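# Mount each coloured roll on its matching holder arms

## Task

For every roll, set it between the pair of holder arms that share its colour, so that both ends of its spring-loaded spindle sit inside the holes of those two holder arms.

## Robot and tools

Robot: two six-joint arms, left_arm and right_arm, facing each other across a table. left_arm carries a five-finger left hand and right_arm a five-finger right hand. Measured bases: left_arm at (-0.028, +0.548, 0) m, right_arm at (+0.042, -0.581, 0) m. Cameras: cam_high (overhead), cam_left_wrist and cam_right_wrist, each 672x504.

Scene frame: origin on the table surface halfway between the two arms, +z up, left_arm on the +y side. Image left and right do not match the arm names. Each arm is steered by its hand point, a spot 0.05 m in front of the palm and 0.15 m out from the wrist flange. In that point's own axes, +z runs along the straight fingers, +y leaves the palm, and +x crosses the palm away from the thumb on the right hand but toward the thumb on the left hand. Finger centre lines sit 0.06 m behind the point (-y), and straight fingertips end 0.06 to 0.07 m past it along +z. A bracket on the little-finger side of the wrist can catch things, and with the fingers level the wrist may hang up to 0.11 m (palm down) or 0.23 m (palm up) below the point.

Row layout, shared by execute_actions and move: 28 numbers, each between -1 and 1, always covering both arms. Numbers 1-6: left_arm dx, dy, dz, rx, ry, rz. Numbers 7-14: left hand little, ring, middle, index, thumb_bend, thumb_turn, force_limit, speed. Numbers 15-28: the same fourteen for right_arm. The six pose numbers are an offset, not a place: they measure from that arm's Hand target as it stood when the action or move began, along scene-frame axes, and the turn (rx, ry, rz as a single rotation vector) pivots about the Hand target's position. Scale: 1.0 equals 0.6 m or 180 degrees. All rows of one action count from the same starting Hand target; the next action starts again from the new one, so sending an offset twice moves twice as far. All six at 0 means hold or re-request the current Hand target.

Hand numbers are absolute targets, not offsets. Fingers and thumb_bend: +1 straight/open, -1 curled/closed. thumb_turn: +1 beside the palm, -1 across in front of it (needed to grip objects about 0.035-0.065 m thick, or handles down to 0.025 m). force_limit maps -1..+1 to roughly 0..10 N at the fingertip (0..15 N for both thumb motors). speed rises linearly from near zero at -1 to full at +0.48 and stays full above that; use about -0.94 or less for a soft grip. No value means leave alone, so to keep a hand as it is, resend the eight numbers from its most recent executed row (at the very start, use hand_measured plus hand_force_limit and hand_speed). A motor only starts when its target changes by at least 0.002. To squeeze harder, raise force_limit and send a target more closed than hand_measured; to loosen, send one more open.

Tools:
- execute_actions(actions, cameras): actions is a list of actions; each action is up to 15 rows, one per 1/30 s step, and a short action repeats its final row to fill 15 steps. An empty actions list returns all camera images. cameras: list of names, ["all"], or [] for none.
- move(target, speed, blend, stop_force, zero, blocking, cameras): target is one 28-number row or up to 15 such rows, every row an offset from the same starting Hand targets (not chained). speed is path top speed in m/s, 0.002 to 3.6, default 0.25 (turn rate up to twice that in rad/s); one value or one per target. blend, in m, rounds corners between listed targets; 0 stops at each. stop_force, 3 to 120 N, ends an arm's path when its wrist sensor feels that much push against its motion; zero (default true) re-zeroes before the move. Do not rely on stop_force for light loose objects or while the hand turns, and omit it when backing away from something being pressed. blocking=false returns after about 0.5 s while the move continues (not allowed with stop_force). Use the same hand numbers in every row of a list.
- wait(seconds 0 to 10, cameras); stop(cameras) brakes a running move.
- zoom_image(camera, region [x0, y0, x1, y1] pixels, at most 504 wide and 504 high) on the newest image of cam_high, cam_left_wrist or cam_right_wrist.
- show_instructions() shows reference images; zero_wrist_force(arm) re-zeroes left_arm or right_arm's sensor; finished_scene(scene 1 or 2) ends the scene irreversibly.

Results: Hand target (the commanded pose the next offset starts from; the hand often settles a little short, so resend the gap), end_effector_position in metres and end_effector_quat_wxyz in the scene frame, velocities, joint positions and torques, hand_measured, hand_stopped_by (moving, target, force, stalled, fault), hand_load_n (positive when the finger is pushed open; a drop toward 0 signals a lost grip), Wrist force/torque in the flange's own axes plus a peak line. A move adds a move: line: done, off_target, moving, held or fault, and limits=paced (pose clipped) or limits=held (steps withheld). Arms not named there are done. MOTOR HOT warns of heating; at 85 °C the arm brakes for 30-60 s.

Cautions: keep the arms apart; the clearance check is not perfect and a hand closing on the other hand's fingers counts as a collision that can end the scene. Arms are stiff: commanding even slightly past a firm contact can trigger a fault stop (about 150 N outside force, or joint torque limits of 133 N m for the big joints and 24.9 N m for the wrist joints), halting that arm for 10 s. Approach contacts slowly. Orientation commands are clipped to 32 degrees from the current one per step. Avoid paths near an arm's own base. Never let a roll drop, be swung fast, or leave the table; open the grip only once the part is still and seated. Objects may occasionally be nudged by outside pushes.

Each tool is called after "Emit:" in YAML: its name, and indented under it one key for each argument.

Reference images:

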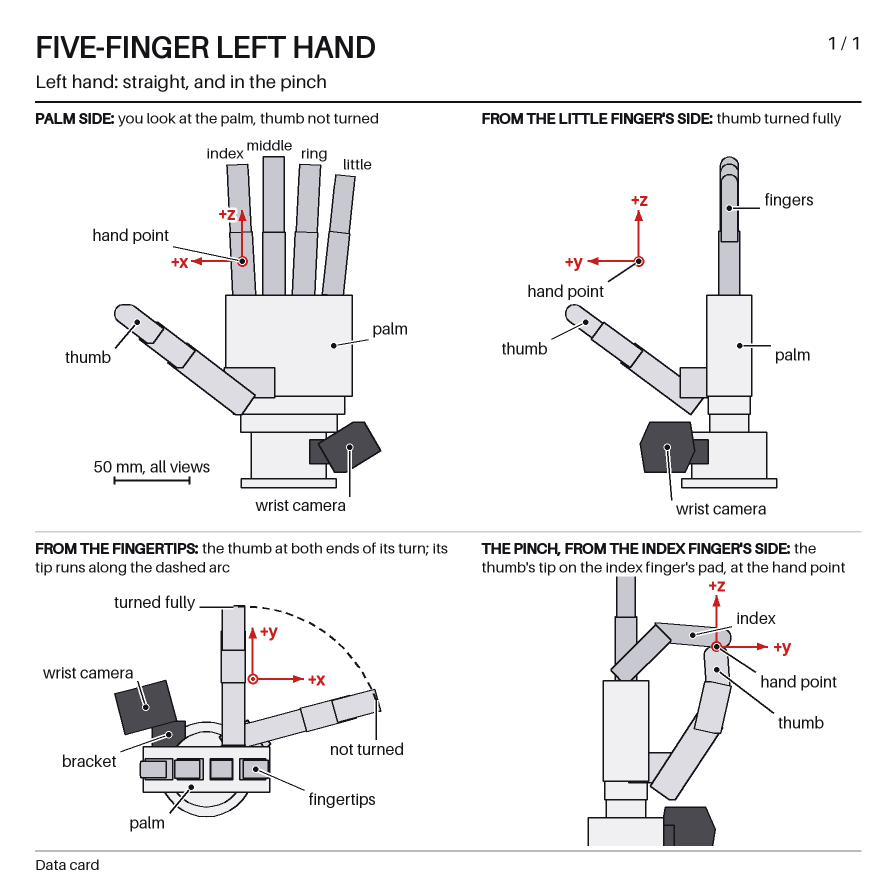

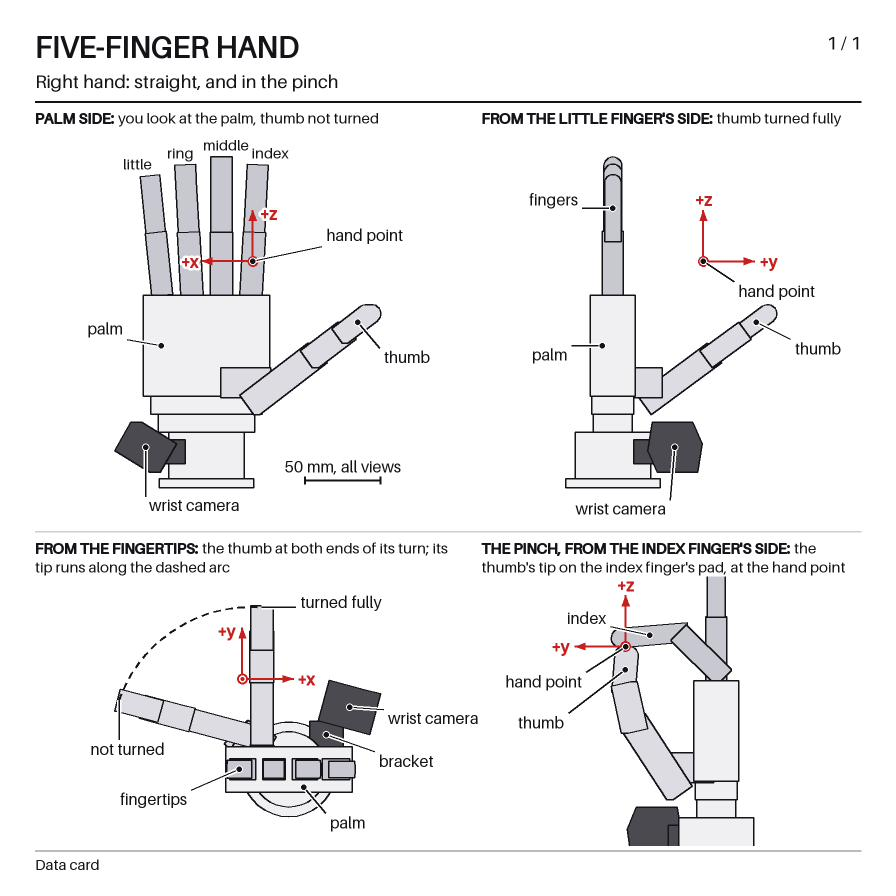

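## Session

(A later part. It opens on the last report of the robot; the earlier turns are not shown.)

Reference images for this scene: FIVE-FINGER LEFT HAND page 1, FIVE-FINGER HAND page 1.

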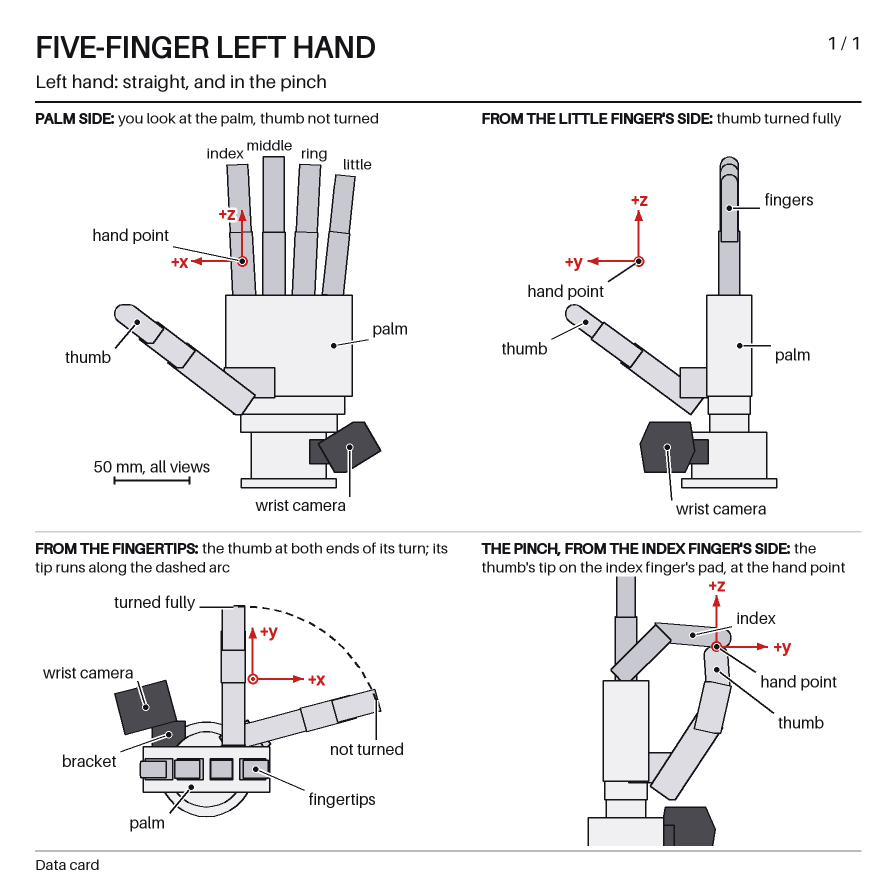

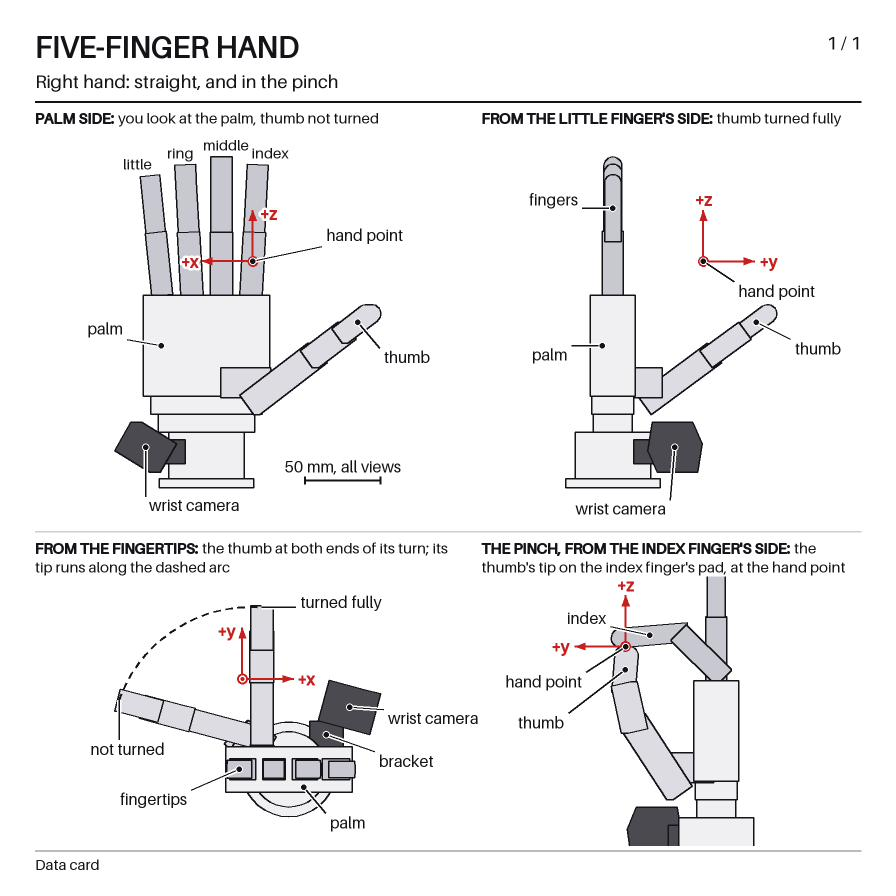

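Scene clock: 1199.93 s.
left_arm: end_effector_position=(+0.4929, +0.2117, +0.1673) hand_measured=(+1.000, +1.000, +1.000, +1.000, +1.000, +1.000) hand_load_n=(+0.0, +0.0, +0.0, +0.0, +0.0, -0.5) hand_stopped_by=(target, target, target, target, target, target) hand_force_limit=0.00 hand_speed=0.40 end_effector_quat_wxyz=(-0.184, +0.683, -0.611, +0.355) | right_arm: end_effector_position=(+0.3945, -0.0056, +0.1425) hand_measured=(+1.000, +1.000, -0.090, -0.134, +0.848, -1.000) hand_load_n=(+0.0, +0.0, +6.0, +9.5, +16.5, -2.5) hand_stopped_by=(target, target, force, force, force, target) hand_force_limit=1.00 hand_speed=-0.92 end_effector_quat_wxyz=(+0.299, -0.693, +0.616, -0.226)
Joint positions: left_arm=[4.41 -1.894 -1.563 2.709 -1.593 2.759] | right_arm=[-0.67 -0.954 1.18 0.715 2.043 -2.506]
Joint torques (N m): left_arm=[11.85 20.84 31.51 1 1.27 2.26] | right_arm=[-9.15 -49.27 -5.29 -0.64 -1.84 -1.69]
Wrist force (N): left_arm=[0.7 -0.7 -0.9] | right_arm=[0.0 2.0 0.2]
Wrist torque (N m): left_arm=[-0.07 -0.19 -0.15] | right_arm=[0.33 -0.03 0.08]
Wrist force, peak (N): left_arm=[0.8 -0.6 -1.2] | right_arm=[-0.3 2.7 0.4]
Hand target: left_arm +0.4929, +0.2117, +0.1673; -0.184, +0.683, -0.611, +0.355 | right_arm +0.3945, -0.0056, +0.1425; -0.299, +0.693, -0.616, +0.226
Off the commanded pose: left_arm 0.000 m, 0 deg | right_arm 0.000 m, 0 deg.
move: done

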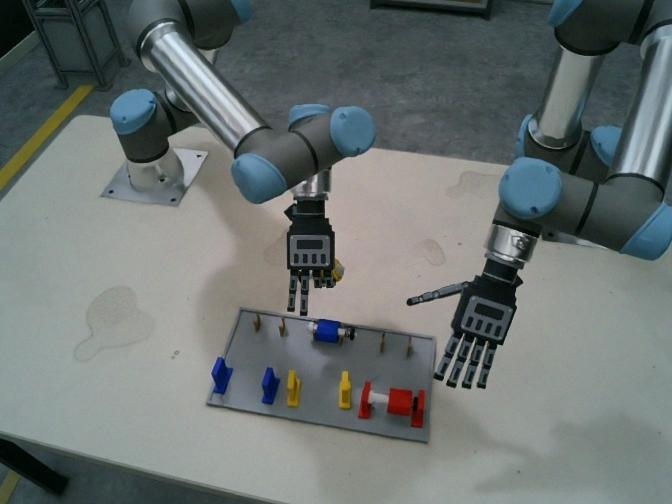

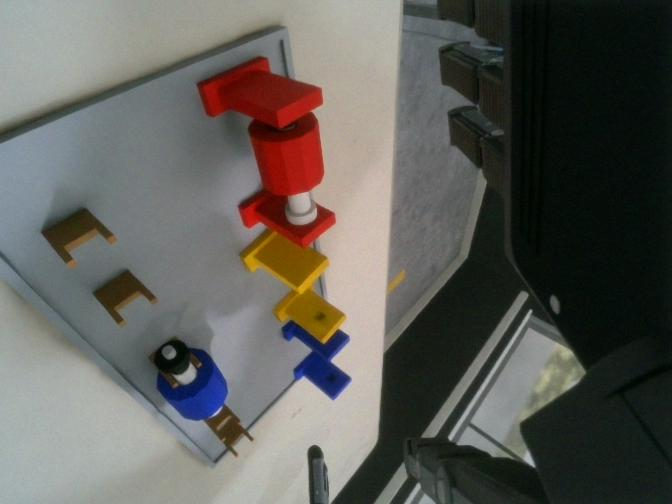

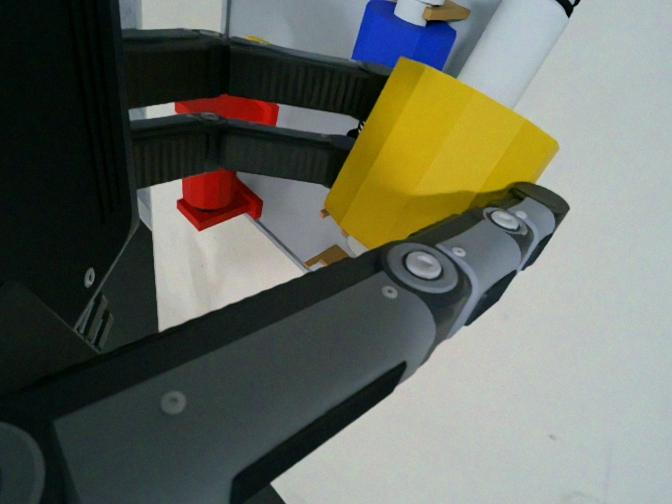

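Emit:
move:
  target: [0,0,0,0,0,0,1,1,1,1,1,1,0,0.4,0.3147,0.0722,0.0375,0,0,0,1,1,-0.65,-0.65,-0.3,-1,1.0,-0.92]
  speed: 0.12
  cameras: ["cam_high","cam_left_wrist","cam_right_wrist"]

Emit:
zoom_image:
  camera: "cam_left_wrist"
  region: [180, 180, 420, 420]

Emit:
zoom_image:
  camera: "cam_high"
  region: [270, 300, 390, 420]

Scene clock: 1205.50 s.
left_arm: end_effector_position=(+0.4929, +0.2117, +0.1673) hand_measured=(+1.000, +1.000, +1.000, +1.000, +1.000, +1.000) hand_load_n=(+0.0, +0.0, +0.0, +0.0, +0.0, +0.0) hand_stopped_by=(target, target, target, target, target, target) hand_force_limit=0.00 hand_speed=0.40 end_effector_quat_wxyz=(-0.184, +0.683, -0.611, +0.355) | right_arm: end_effector_position=(+0.5833, +0.0375, +0.1649) hand_measured=(+1.000, +1.000, -0.090, -0.134, +0.848, -1.000) hand_load_n=(+0.0, +0.0, +6.0, +9.5, +16.5, -2.5) hand_stopped_by=(target, target, force, force, force, target) hand_force_limit=1.00 hand_speed=-0.92 end_effector_quat_wxyz=(+0.299, -0.693, +0.615, -0.226)
Joint positions: left_arm=[4.41 -1.894 -1.563 2.709 -1.593 2.759] | right_arm=[-0.848 -0.459 0.207 1.129 1.934 -2.659]
Joint torques (N m): left_arm=[12.32 20.85 31.8 0.66 1.16 2.31] | right_arm=[11 -46.86 -33.81 2.54 2.62 1.64]
Wrist force (N): left_arm=[0.7 -0.5 -1.0] | right_arm=[-0.2 2.3 0.2]
Wrist torque (N m): left_arm=[-0.04 -0.19 -0.17] | right_arm=[0.31 0.01 -0.08]
Wrist force, peak (N): left_arm=[0.9 -0.4 -1.2] | right_arm=[-0.3 3.0 0.0]
Hand target: left_arm +0.4929, +0.2117, +0.1673; -0.184, +0.683, -0.611, +0.355 | right_arm +0.5834, +0.0377, +0.1650; -0.299, +0.693, -0.616, +0.226
Off the commanded pose: left_arm 0.000 m, 0 deg | right_arm 0.000 m, 0 deg.
move: done

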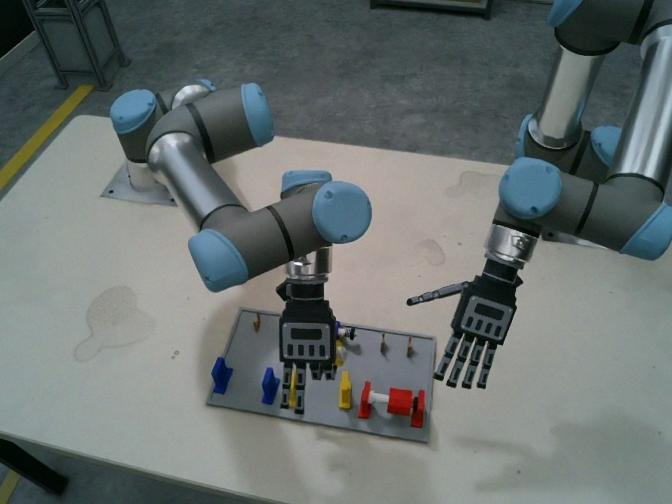

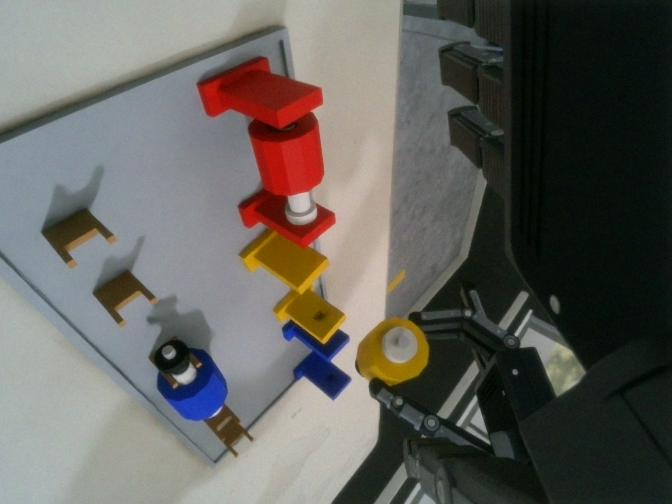

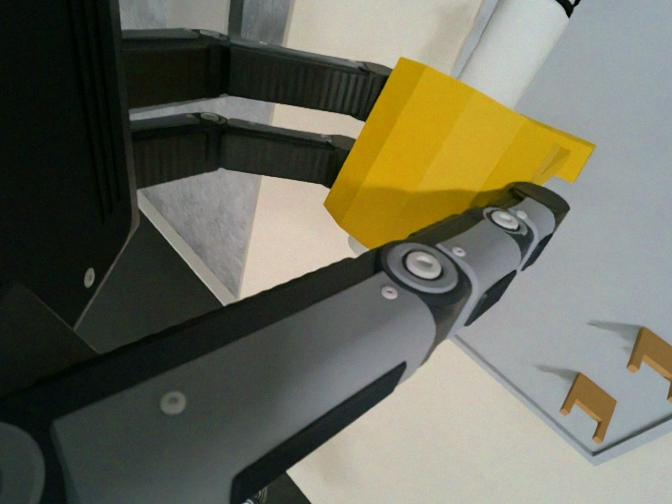

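Scaled by 2.100 from the camera's 672x504 image, which has a finer 960x720 frame.

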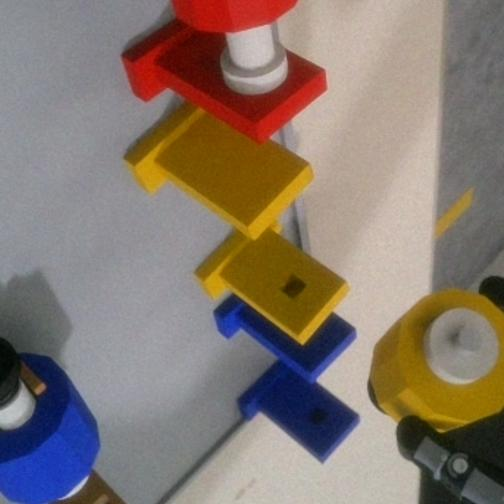

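Scaled by 4.200 from the camera's 672x504 image, which has a finer 960x720 frame.

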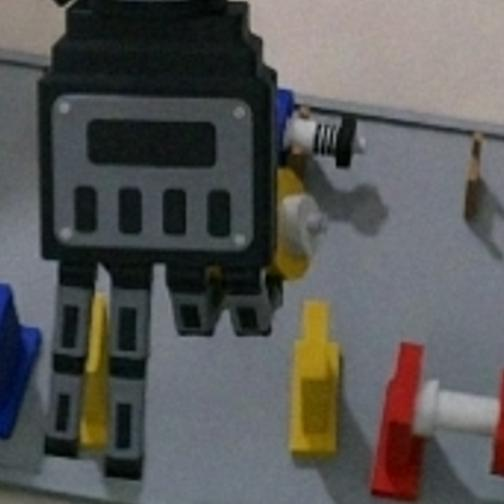

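Emit:
move:
  target:
    - [0,0,0,0,0,0,1,1,1,1,1,1,0,0.4,0,0.0067,0,0,0,0,1,1,-0.65,-0.65,-0.3,-1,1.0,-0.92]
    - [0,0,0,0,0,0,1,1,1,1,1,1,0,0.4,0,0.0067,-0.0955,0,0,0,1,1,-0.65,-0.65,-0.3,-1,1.0,-0.92]
  speed: 0.04
  stop_force: 4
  cameras: ["cam_high","cam_left_wrist","cam_right_wrist"]

Emit:
zoom_image:
  camera: "cam_left_wrist"
  region: [180, 180, 420, 420]

Emit:
zoom_image:
  camera: "cam_high"
  region: [270, 310, 390, 430]

Emit:
zoom_image:
  camera: "cam_right_wrist"
  region: [400, 0, 672, 204]

Scene clock: 1208.73 s.
left_arm: end_effector_position=(+0.4929, +0.2117, +0.1673) hand_measured=(+1.000, +1.000, +1.000, +1.000, +1.000, +1.000) hand_load_n=(+0.0, +0.0, +0.0, +0.0, +0.0, +0.0) hand_stopped_by=(target, target, target, target, target, target) hand_force_limit=0.00 hand_speed=0.40 end_effector_quat_wxyz=(-0.184, +0.683, -0.611, +0.355) | right_arm: end_effector_position=(+0.5834, +0.0417, +0.1077) hand_measured=(+1.000, +1.000, -0.090, -0.134, +0.848, -1.000) hand_load_n=(+0.0, +0.0, +6.0, +9.5, +16.5, -2.5) hand_stopped_by=(target, target, force, force, force, target) hand_force_limit=1.00 hand_speed=-0.92 end_effector_quat_wxyz=(+0.299, -0.693, +0.616, -0.226)
Joint positions: left_arm=[4.41 -1.894 -1.563 2.709 -1.593 2.759] | right_arm=[-0.843 -0.498 0.431 0.946 1.937 -2.655]
Joint torques (N m): left_arm=[11.19 20.75 32.97 0.83 0.92 2.12] | right_arm=[-10.46 -62.71 -7.12 -0.66 -1.88 -1.44]
Wrist force (N): left_arm=[0.7 -0.4 -1.0] | right_arm=[-0.1 1.8 0.1]
Wrist torque (N m): left_arm=[-0.02 -0.19 -0.17] | right_arm=[0.26 0.00 -0.05]
Wrist force, peak (N): left_arm=[0.8 -0.7 -1.1] | right_arm=[-0.5 2.3 0.0]
Hand target: left_arm +0.4929, +0.2117, +0.1673; -0.184, +0.683, -0.611, +0.355 | right_arm +0.5834, +0.0417, +0.1077; -0.299, +0.693, -0.616, +0.226
Off the commanded pose: left_arm 0.000 m, 0 deg | right_arm 0.000 m, 0 deg.
move: done

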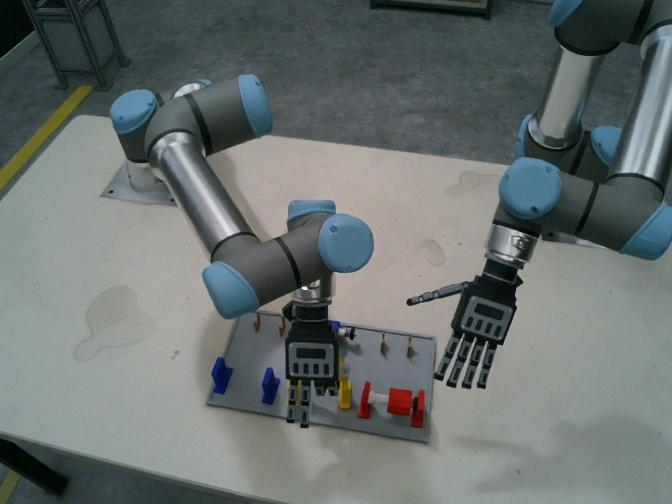

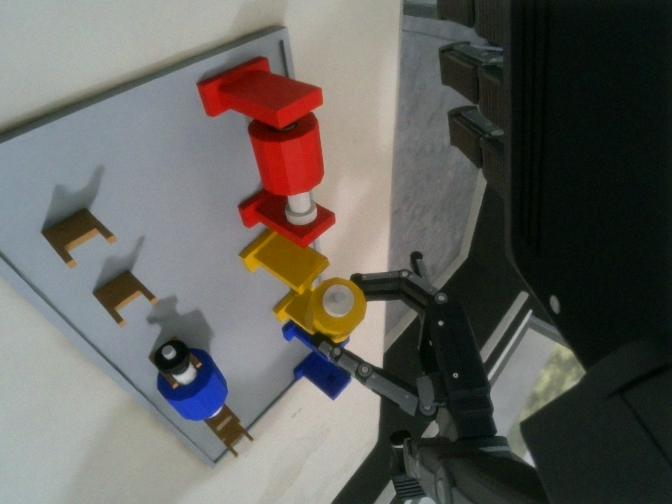

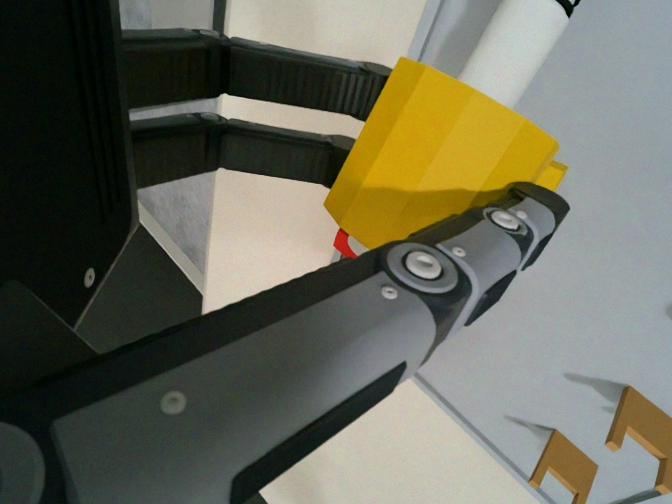

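Scaled by 2.100 from the camera's 672x504 image, which has a finer 960x720 frame.

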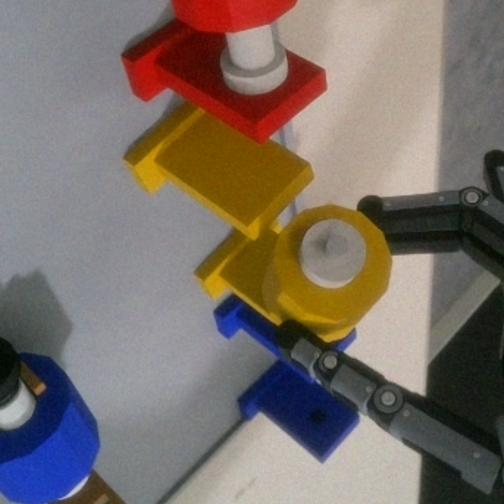

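Scaled by 4.200 from the camera's 672x504 image, which has a finer 960x720 frame.

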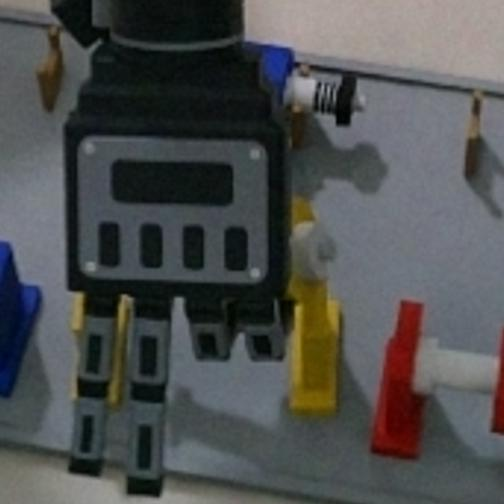

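Scaled by 1.853 from the camera's 672x504 image, which has a finer 960x720 frame.

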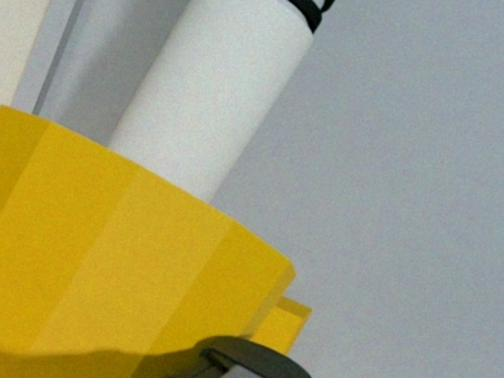

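Emit:
move:
  target:
    - [0,0,0,0,0,0,1,1,1,1,1,1,0,0.4,0,0,0.0067,0,0,0,1,1,-0.65,-0.65,-0.3,-1,1.0,-0.92]
    - [0,0,0,0,0,0,1,1,1,1,1,1,0,0.4,0.0085,-0.0612,-0.0183,0,0,0,1,1,-0.65,-0.65,-0.3,-1,1.0,-0.92]
  speed: 0.03
  stop_force: 4
  cameras: ["cam_high","cam_left_wrist","cam_right_wrist"]

Emit:
zoom_image:
  camera: "cam_left_wrist"
  region: [180, 180, 420, 420]

Emit:
zoom_image:
  camera: "cam_right_wrist"
  region: [400, 0, 672, 204]

Scene clock: 1211.93 s.
left_arm: end_effector_position=(+0.4929, +0.2117, +0.1673) hand_measured=(+1.000, +1.000, +1.000, +1.000, +1.000, +1.000) hand_load_n=(+0.0, +0.0, +0.0, +0.0, +0.0, -0.5) hand_stopped_by=(target, target, target, target, target, target) hand_force_limit=0.00 hand_speed=0.40 end_effector_quat_wxyz=(-0.184, +0.683, -0.611, +0.355) | right_arm: end_effector_position=(+0.5885, +0.0050, +0.0967) hand_measured=(+1.000, +1.000, -0.090, -0.134, +0.848, -1.000) hand_load_n=(+0.0, +0.0, +6.0, +9.5, +16.0, -2.0) hand_stopped_by=(target, target, force, force, force, target) hand_force_limit=1.00 hand_speed=-0.92 end_effector_quat_wxyz=(+0.299, -0.693, +0.616, -0.226)
Joint positions: left_arm=[4.41 -1.894 -1.563 2.709 -1.593 2.759] | right_arm=[-0.889 -0.618 0.688 0.797 1.907 -2.693]
Joint torques (N m): left_arm=[11.51 20.6 31.89 0.79 1.18 2.22] | right_arm=[-9.11 -60.52 -5.65 -0.87 -1.66 -1.45]
Wrist force (N): left_arm=[0.7 -0.6 -0.9] | right_arm=[-0.4 1.9 0.2]
Wrist torque (N m): left_arm=[-0.07 -0.19 -0.16] | right_arm=[0.23 0.00 0.03]
Wrist force, peak (N): left_arm=[0.8 -0.7 -1.0] | right_arm=[-0.1 2.3 0.5]
Hand target: left_arm +0.4929, +0.2117, +0.1673; -0.184, +0.683, -0.611, +0.355 | right_arm +0.5885, +0.0050, +0.0967; -0.299, +0.693, -0.616, +0.226
Off the commanded pose: left_arm 0.000 m, 0 deg | right_arm 0.000 m, 0 deg.
move: done

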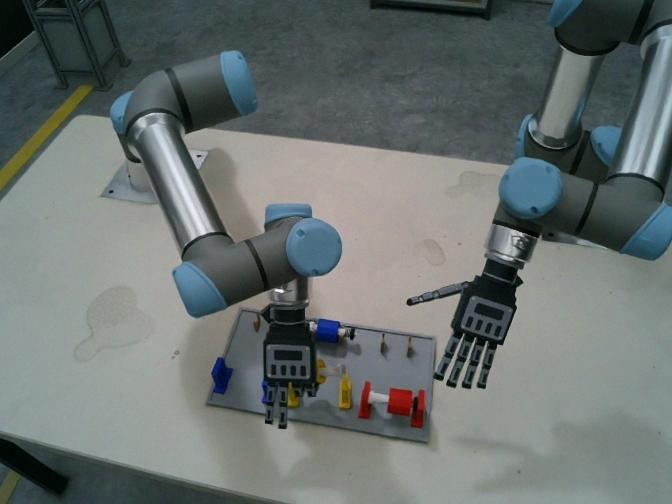

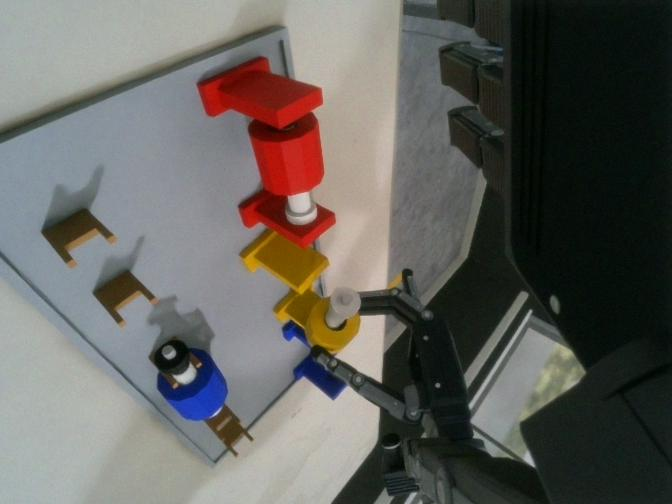

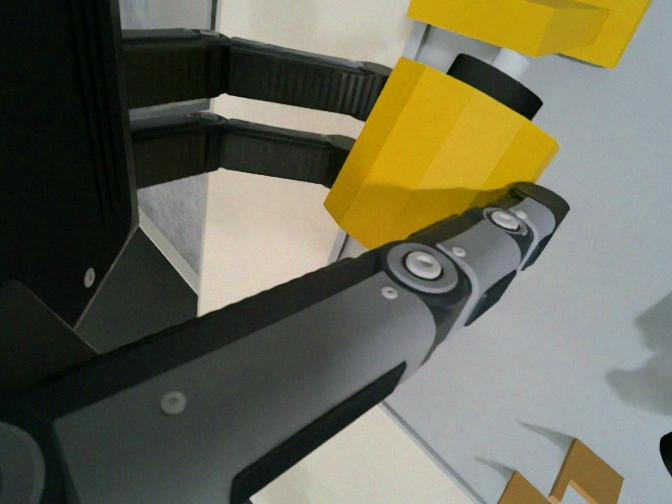

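Scaled by 2.100 from the camera's 672x504 image, which has a finer 960x720 frame.

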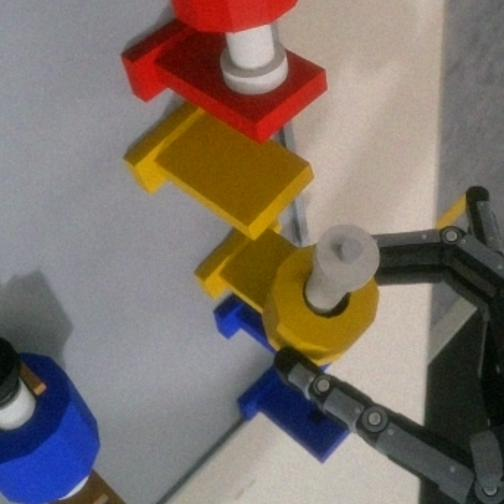

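Scaled by 1.853 from the camera's 672x504 image, which has a finer 960x720 frame.

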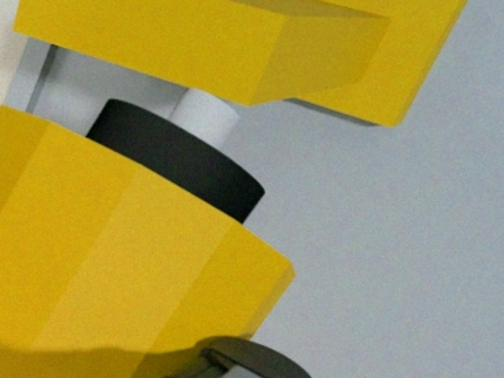

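Emit:
move:
  target: [0,0,0,0,0,0,1,1,1,1,1,1,0,0.4,0.0133,0.0025,-0.0058,0,0,0,1,1,-0.65,-0.65,-0.3,-1,1.0,-0.92]
  speed: 0.02
  cameras: ["cam_left_wrist","cam_right_wrist"]

Emit:
zoom_image:
  camera: "cam_left_wrist"
  region: [240, 220, 400, 380]

Emit:
zoom_image:
  camera: "cam_right_wrist"
  region: [400, 0, 672, 204]

Scene clock: 1214.70 s.
left_arm: end_effector_position=(+0.4929, +0.2117, +0.1673) hand_measured=(+1.000, +1.000, +1.000, +1.000, +1.000, +1.000) hand_load_n=(+0.0, +0.0, +0.0, +0.0, -0.5, -0.5) hand_stopped_by=(target, target, target, target, target, target) hand_force_limit=0.00 hand_speed=0.40 end_effector_quat_wxyz=(-0.184, +0.683, -0.611, +0.355) | right_arm: end_effector_position=(+0.5964, +0.0065, +0.0933) hand_measured=(+1.000, +1.000, -0.090, -0.134, +0.848, -1.000) hand_load_n=(+0.0, +0.0, +5.5, +10.0, +16.5, -2.0) hand_stopped_by=(target, target, force, force, force, target) hand_force_limit=1.00 hand_speed=-0.92 end_effector_quat_wxyz=(+0.299, -0.693, +0.616, -0.226)
Joint positions: left_arm=[4.41 -1.894 -1.563 2.709 -1.593 2.759] | right_arm=[-0.895 -0.594 0.651 0.808 1.903 -2.697]
Joint torques (N m): left_arm=[10.69 20.62 33.29 0.95 1.11 2.16] | right_arm=[-10.22 -44 -35.58 2.62 -1.46 -1.71]
Wrist force (N): left_arm=[0.7 -0.6 -0.9] | right_arm=[-1.1 2.2 -0.1]
Wrist torque (N m): left_arm=[-0.06 -0.19 -0.16] | right_arm=[0.24 0.01 0.08]
Wrist force, peak (N): left_arm=[0.8 -0.6 -1.2] | right_arm=[-1.2 2.2 0.0]
Hand target: left_arm +0.4929, +0.2117, +0.1673; -0.184, +0.683, -0.611, +0.355 | right_arm +0.5964, +0.0065, +0.0932; -0.299, +0.693, -0.616, +0.226
Off the commanded pose: left_arm 0.000 m, 0 deg | right_arm 0.000 m, 0 deg.
move: done
Images, in order (width x height): cam_left_wrist 672x504, cam_right_wrist 672x504.

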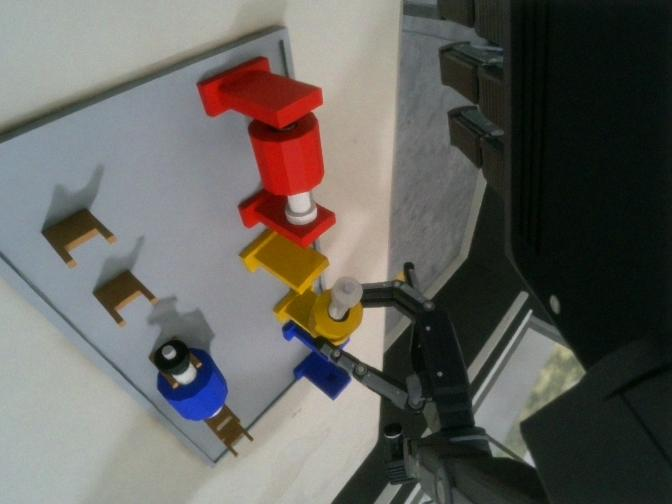

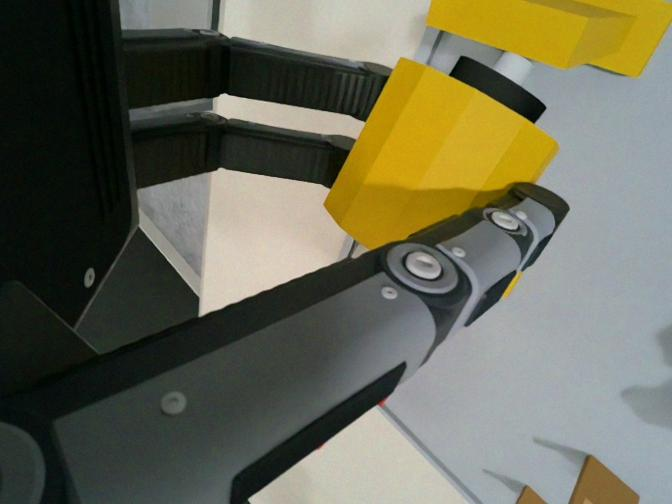

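Scaled by 3.150 from the camera's 672x504 image, which has a finer 960x720 frame.

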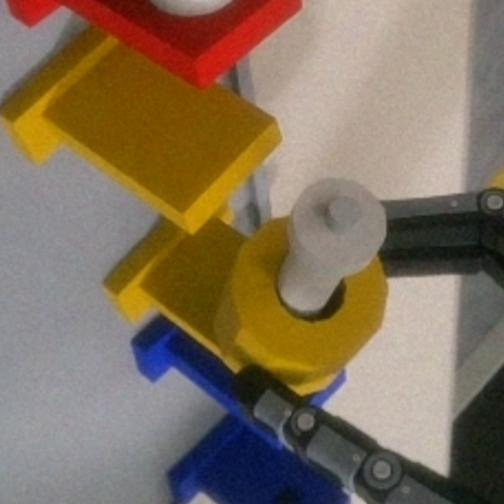

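Scaled by 1.853 from the camera's 672x504 image, which has a finer 960x720 frame.

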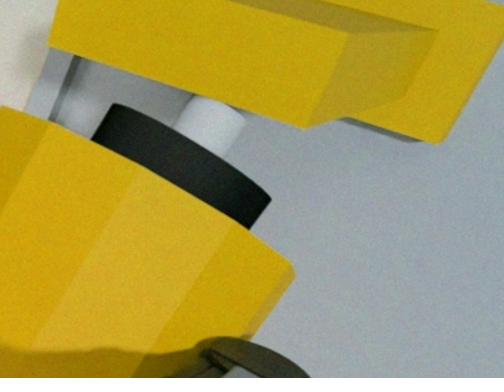

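Emit:
move:
  target: [0,0,0,0,0,0,1,1,1,1,1,1,0,0.4,0.0017,-0.0122,-0.005,0,0,0,1,1,-0.65,-0.65,-0.3,-1,1.0,-0.92]
  speed: 0.01
  stop_force: 3
  cameras: ["cam_left_wrist","cam_right_wrist"]

Emit:
zoom_image:
  camera: "cam_right_wrist"
  region: [400, 0, 672, 204]

Scene clock: 1216.77 s.
left_arm: end_effector_position=(+0.4929, +0.2117, +0.1673) hand_measured=(+1.000, +1.000, +1.000, +1.000, +1.000, +1.000) hand_load_n=(+0.0, +0.0, +0.0, +0.0, +0.0, -0.5) hand_stopped_by=(target, target, target, target, target, target) hand_force_limit=0.00 hand_speed=0.40 end_effector_quat_wxyz=(-0.184, +0.683, -0.611, +0.355) | right_arm: end_effector_position=(+0.5966, +0.0055, +0.0928) hand_measured=(+1.000, +1.000, -0.090, -0.134, +0.848, -1.000) hand_load_n=(+0.0, +0.0, +5.5, +9.5, +16.5, -1.0) hand_stopped_by=(target, target, force, force, force, target) hand_force_limit=1.00 hand_speed=-0.92 end_effector_quat_wxyz=(+0.299, -0.693, +0.616, -0.226)
Joint positions: left_arm=[4.41 -1.894 -1.563 2.709 -1.593 2.759] | right_arm=[-0.896 -0.596 0.657 0.805 1.903 -2.698]
Joint torques (N m): left_arm=[11.49 20.56 32.94 0.75 1.26 2.03] | right_arm=[11.03 -44.03 -33.86 2.39 2.84 1.03]
Wrist force (N): left_arm=[0.6 -0.5 -1.0] | right_arm=[-1.7 2.6 0.0]
Wrist torque (N m): left_arm=[-0.04 -0.18 -0.17] | right_arm=[0.26 0.02 0.11]
Wrist force, peak (N): left_arm=[0.9 -0.7 -1.1] | right_arm=[-4.4 1.3 -0.6]
Hand target: left_arm +0.4929, +0.2117, +0.1673; -0.184, +0.683, -0.611, +0.355 | right_arm +0.5966, +0.0055, +0.0928; -0.299, +0.693, -0.616, +0.226 (not the last commanded pose)
Off the commanded pose: left_arm 0.000 m, 0 deg | right_arm 0.007 m, 0 deg.
move: contact (right_arm)
Images, in order (width x height): cam_left_wrist 672x504, cam_right_wrist 672x504.

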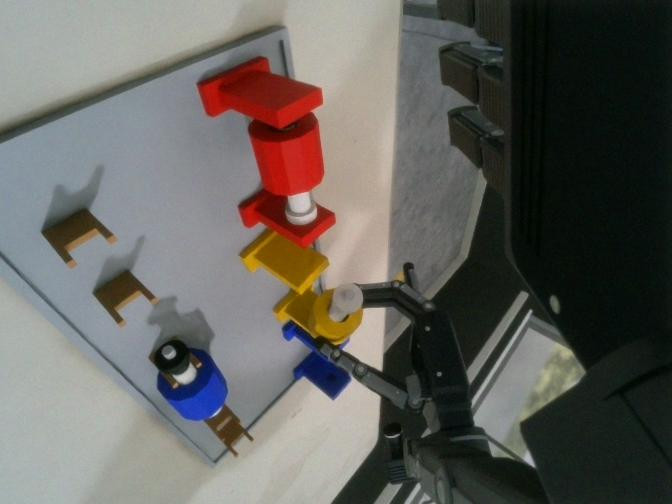

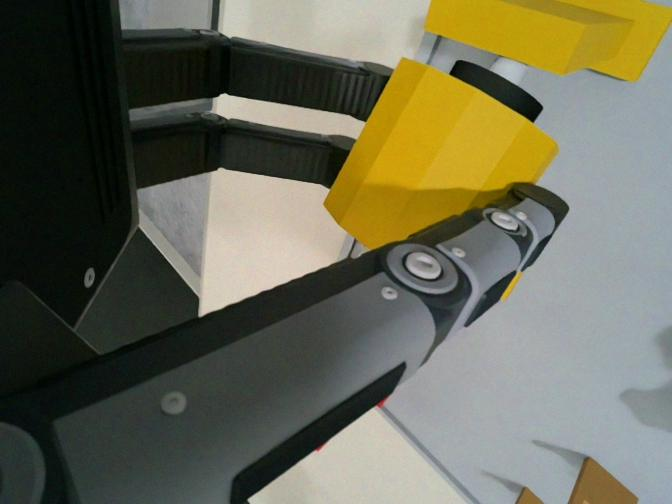

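Scaled by 1.853 from the camera's 672x504 image, which has a finer 960x720 frame.

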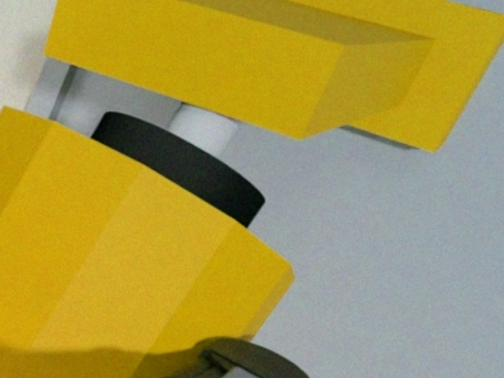

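Emit:
move:
  target:
    - [0,0,0,0,0,0,1,1,1,1,1,1,0,0.4,0.0045,0.0042,-0.0083,0,0,0,1,1,-0.65,-0.65,-0.3,-1,1.0,-0.92]
    - [0,0,0,0,0,0,1,1,1,1,1,1,0,0.4,0.0055,-0.0092,-0.0100,0,0,0,1,1,-0.65,-0.65,-0.3,-1,1.0,-0.92]
  speed: 0.01
  stop_force: 3
  cameras: ["cam_right_wrist"]

Emit:
zoom_image:
  camera: "cam_right_wrist"
  region: [400, 0, 672, 204]

Scene clock: 1220.60 s.
left_arm: end_effector_position=(+0.4929, +0.2117, +0.1673) hand_measured=(+1.000, +1.000, +1.000, +1.000, +1.000, +1.000) hand_load_n=(+0.0, +0.0, +0.0, +0.0, +0.0, +0.0) hand_stopped_by=(target, target, target, target, target, target) hand_force_limit=0.00 hand_speed=0.40 end_effector_quat_wxyz=(-0.184, +0.683, -0.611, +0.355) | right_arm: end_effector_position=(+0.5999, +0.0009, +0.0869) hand_measured=(+1.000, +1.000, -0.090, -0.134, +0.848, -1.000) hand_load_n=(+0.0, +0.0, +5.0, +8.5, +14.5, +0.0) hand_stopped_by=(target, target, force, force, force, target) hand_force_limit=1.00 hand_speed=-0.92 end_effector_quat_wxyz=(+0.299, -0.693, +0.616, -0.226)
Joint positions: left_arm=[4.41 -1.894 -1.563 2.709 -1.593 2.759] | right_arm=[-0.905 -0.601 0.68 0.784 1.897 -2.705]
Joint torques (N m): left_arm=[11.17 20.79 32.29 0.84 1.15 2.18] | right_arm=[10.13 -44.49 -32.41 2.37 2.98 0.88]
Wrist force (N): left_arm=[0.6 -0.8 -0.8] | right_arm=[-2.9 2.0 -0.5]
Wrist torque (N m): left_arm=[-0.10 -0.18 -0.16] | right_arm=[0.21 0.04 0.10]
Wrist force, peak (N): left_arm=[0.8 -0.7 -1.2] | right_arm=[-5.5 0.8 -0.7]
Hand target: left_arm +0.4929, +0.2117, +0.1673; -0.184, +0.683, -0.611, +0.355 | right_arm +0.5999, +0.0009, +0.0869; -0.299, +0.693, -0.616, +0.226 (not the last commanded pose)
Off the commanded pose: left_arm 0.000 m, 0 deg | right_arm 0.001 m, 0 deg.
move: contact (right_arm); path passed 1 of 2 targets
Images, in order (width x height): cam_right_wrist 672x504.

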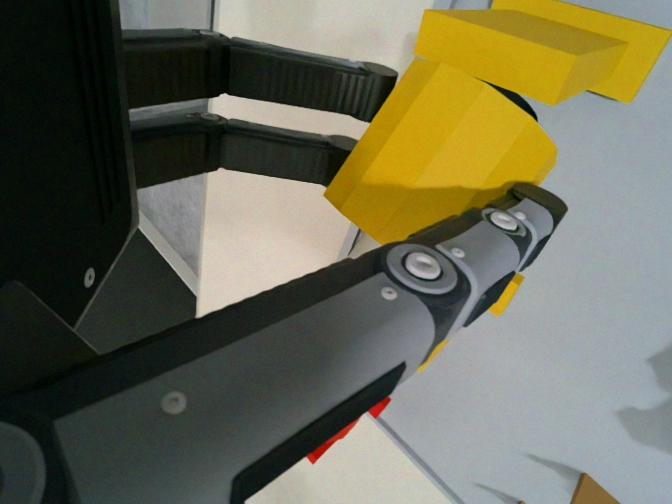

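Scaled by 1.853 from the camera's 672x504 image, which has a finer 960x720 frame.

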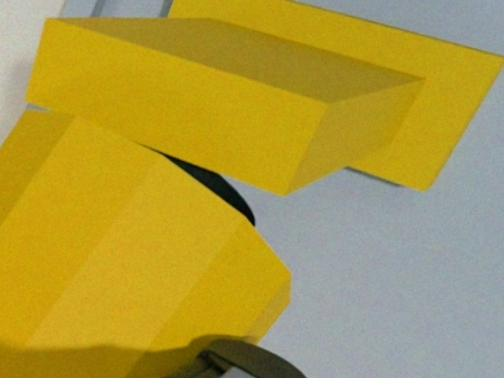

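Emit:
execute_actions:
  actions: []

Emit:
zoom_image:
  camera: "cam_high"
  region: [265, 330, 365, 430]

Emit:
zoom_image:
  camera: "cam_left_wrist"
  region: [240, 220, 400, 380]

Scene clock: 1221.10 s.
left_arm: end_effector_position=(+0.4929, +0.2117, +0.1673) hand_measured=(+1.000, +1.000, +1.000, +1.000, +1.000, +1.000) hand_load_n=(+0.0, +0.0, +0.0, +0.0, +0.0, +0.0) hand_stopped_by=(target, target, target, target, target, target) hand_force_limit=0.00 hand_speed=0.40 end_effector_quat_wxyz=(-0.184, +0.683, -0.611, +0.355) | right_arm: end_effector_position=(+0.5999, +0.0009, +0.0869) hand_measured=(+1.000, +1.000, -0.090, -0.134, +0.848, -1.000) hand_load_n=(+0.0, +0.0, +4.5, +8.5, +14.5, +0.0) hand_stopped_by=(target, target, force, force, force, target) hand_force_limit=1.00 hand_speed=-0.92 end_effector_quat_wxyz=(+0.299, -0.693, +0.616, -0.226)
Joint positions: left_arm=[4.41 -1.894 -1.563 2.709 -1.593 2.759] | right_arm=[-0.905 -0.601 0.68 0.784 1.897 -2.705]
Joint velocities: within noise
Joint torques (N m): left_arm=[12.06 21.7 32.49 0.79 1.04 2.18] | right_arm=[9.95 -44.14 -33.56 2.57 2.99 1.19]
Wrist force (N): left_arm=[0.8 -0.7 -0.9] | right_arm=[-2.8 2.1 -0.7]
Wrist torque (N m): left_arm=[-0.07 -0.19 -0.16] | right_arm=[0.22 0.04 0.11]
Wrist force, peak (N): left_arm=[0.7 -0.5 -1.1] | right_arm=[-3.1 2.3 -0.4]
Hand target: left_arm +0.4929, +0.2117, +0.1673; -0.184, +0.683, -0.611, +0.355 | right_arm +0.5999, +0.0009, +0.0869; -0.299, +0.693, -0.616, +0.226 (not the last commanded pose)
Off the commanded pose: left_arm 0.000 m, 0 deg | right_arm 0.001 m, 0 deg.

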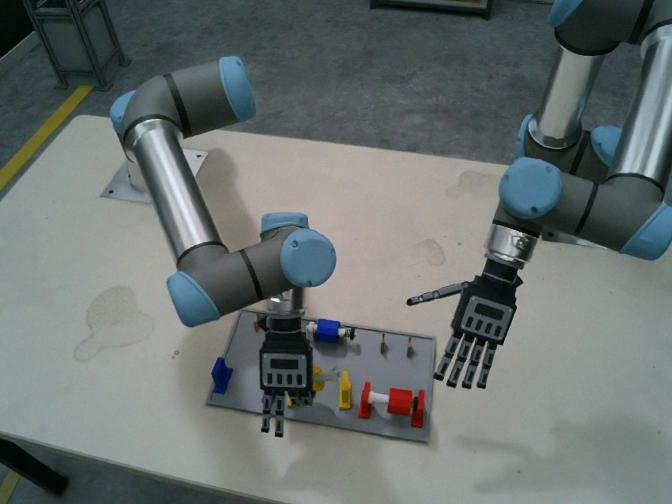

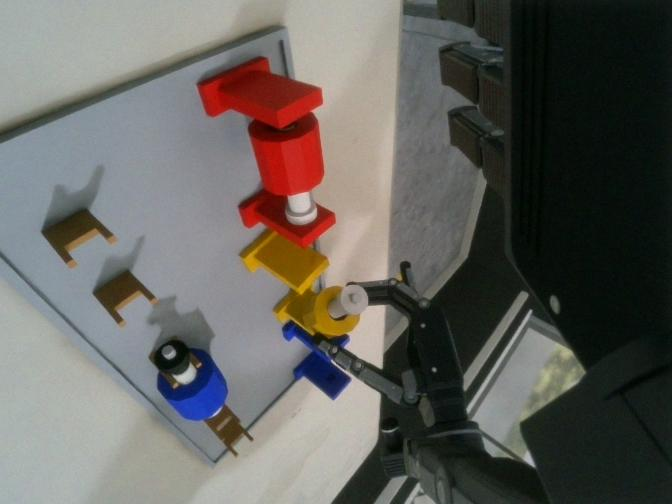

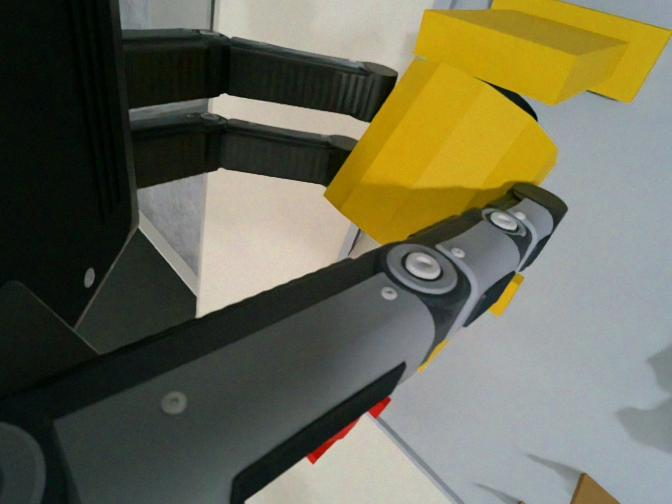

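Scaled by 5.040 from the camera's 672x504 image, which has a finer 960x720 frame.

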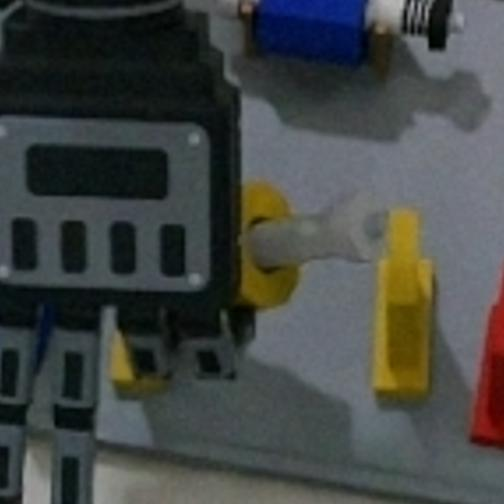

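Scaled by 3.150 from the camera's 672x504 image, which has a finer 960x720 frame.

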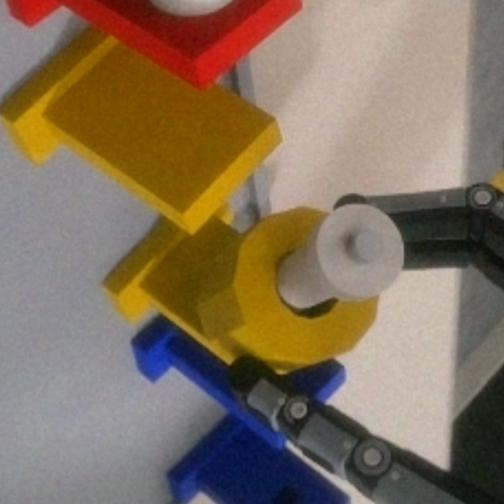

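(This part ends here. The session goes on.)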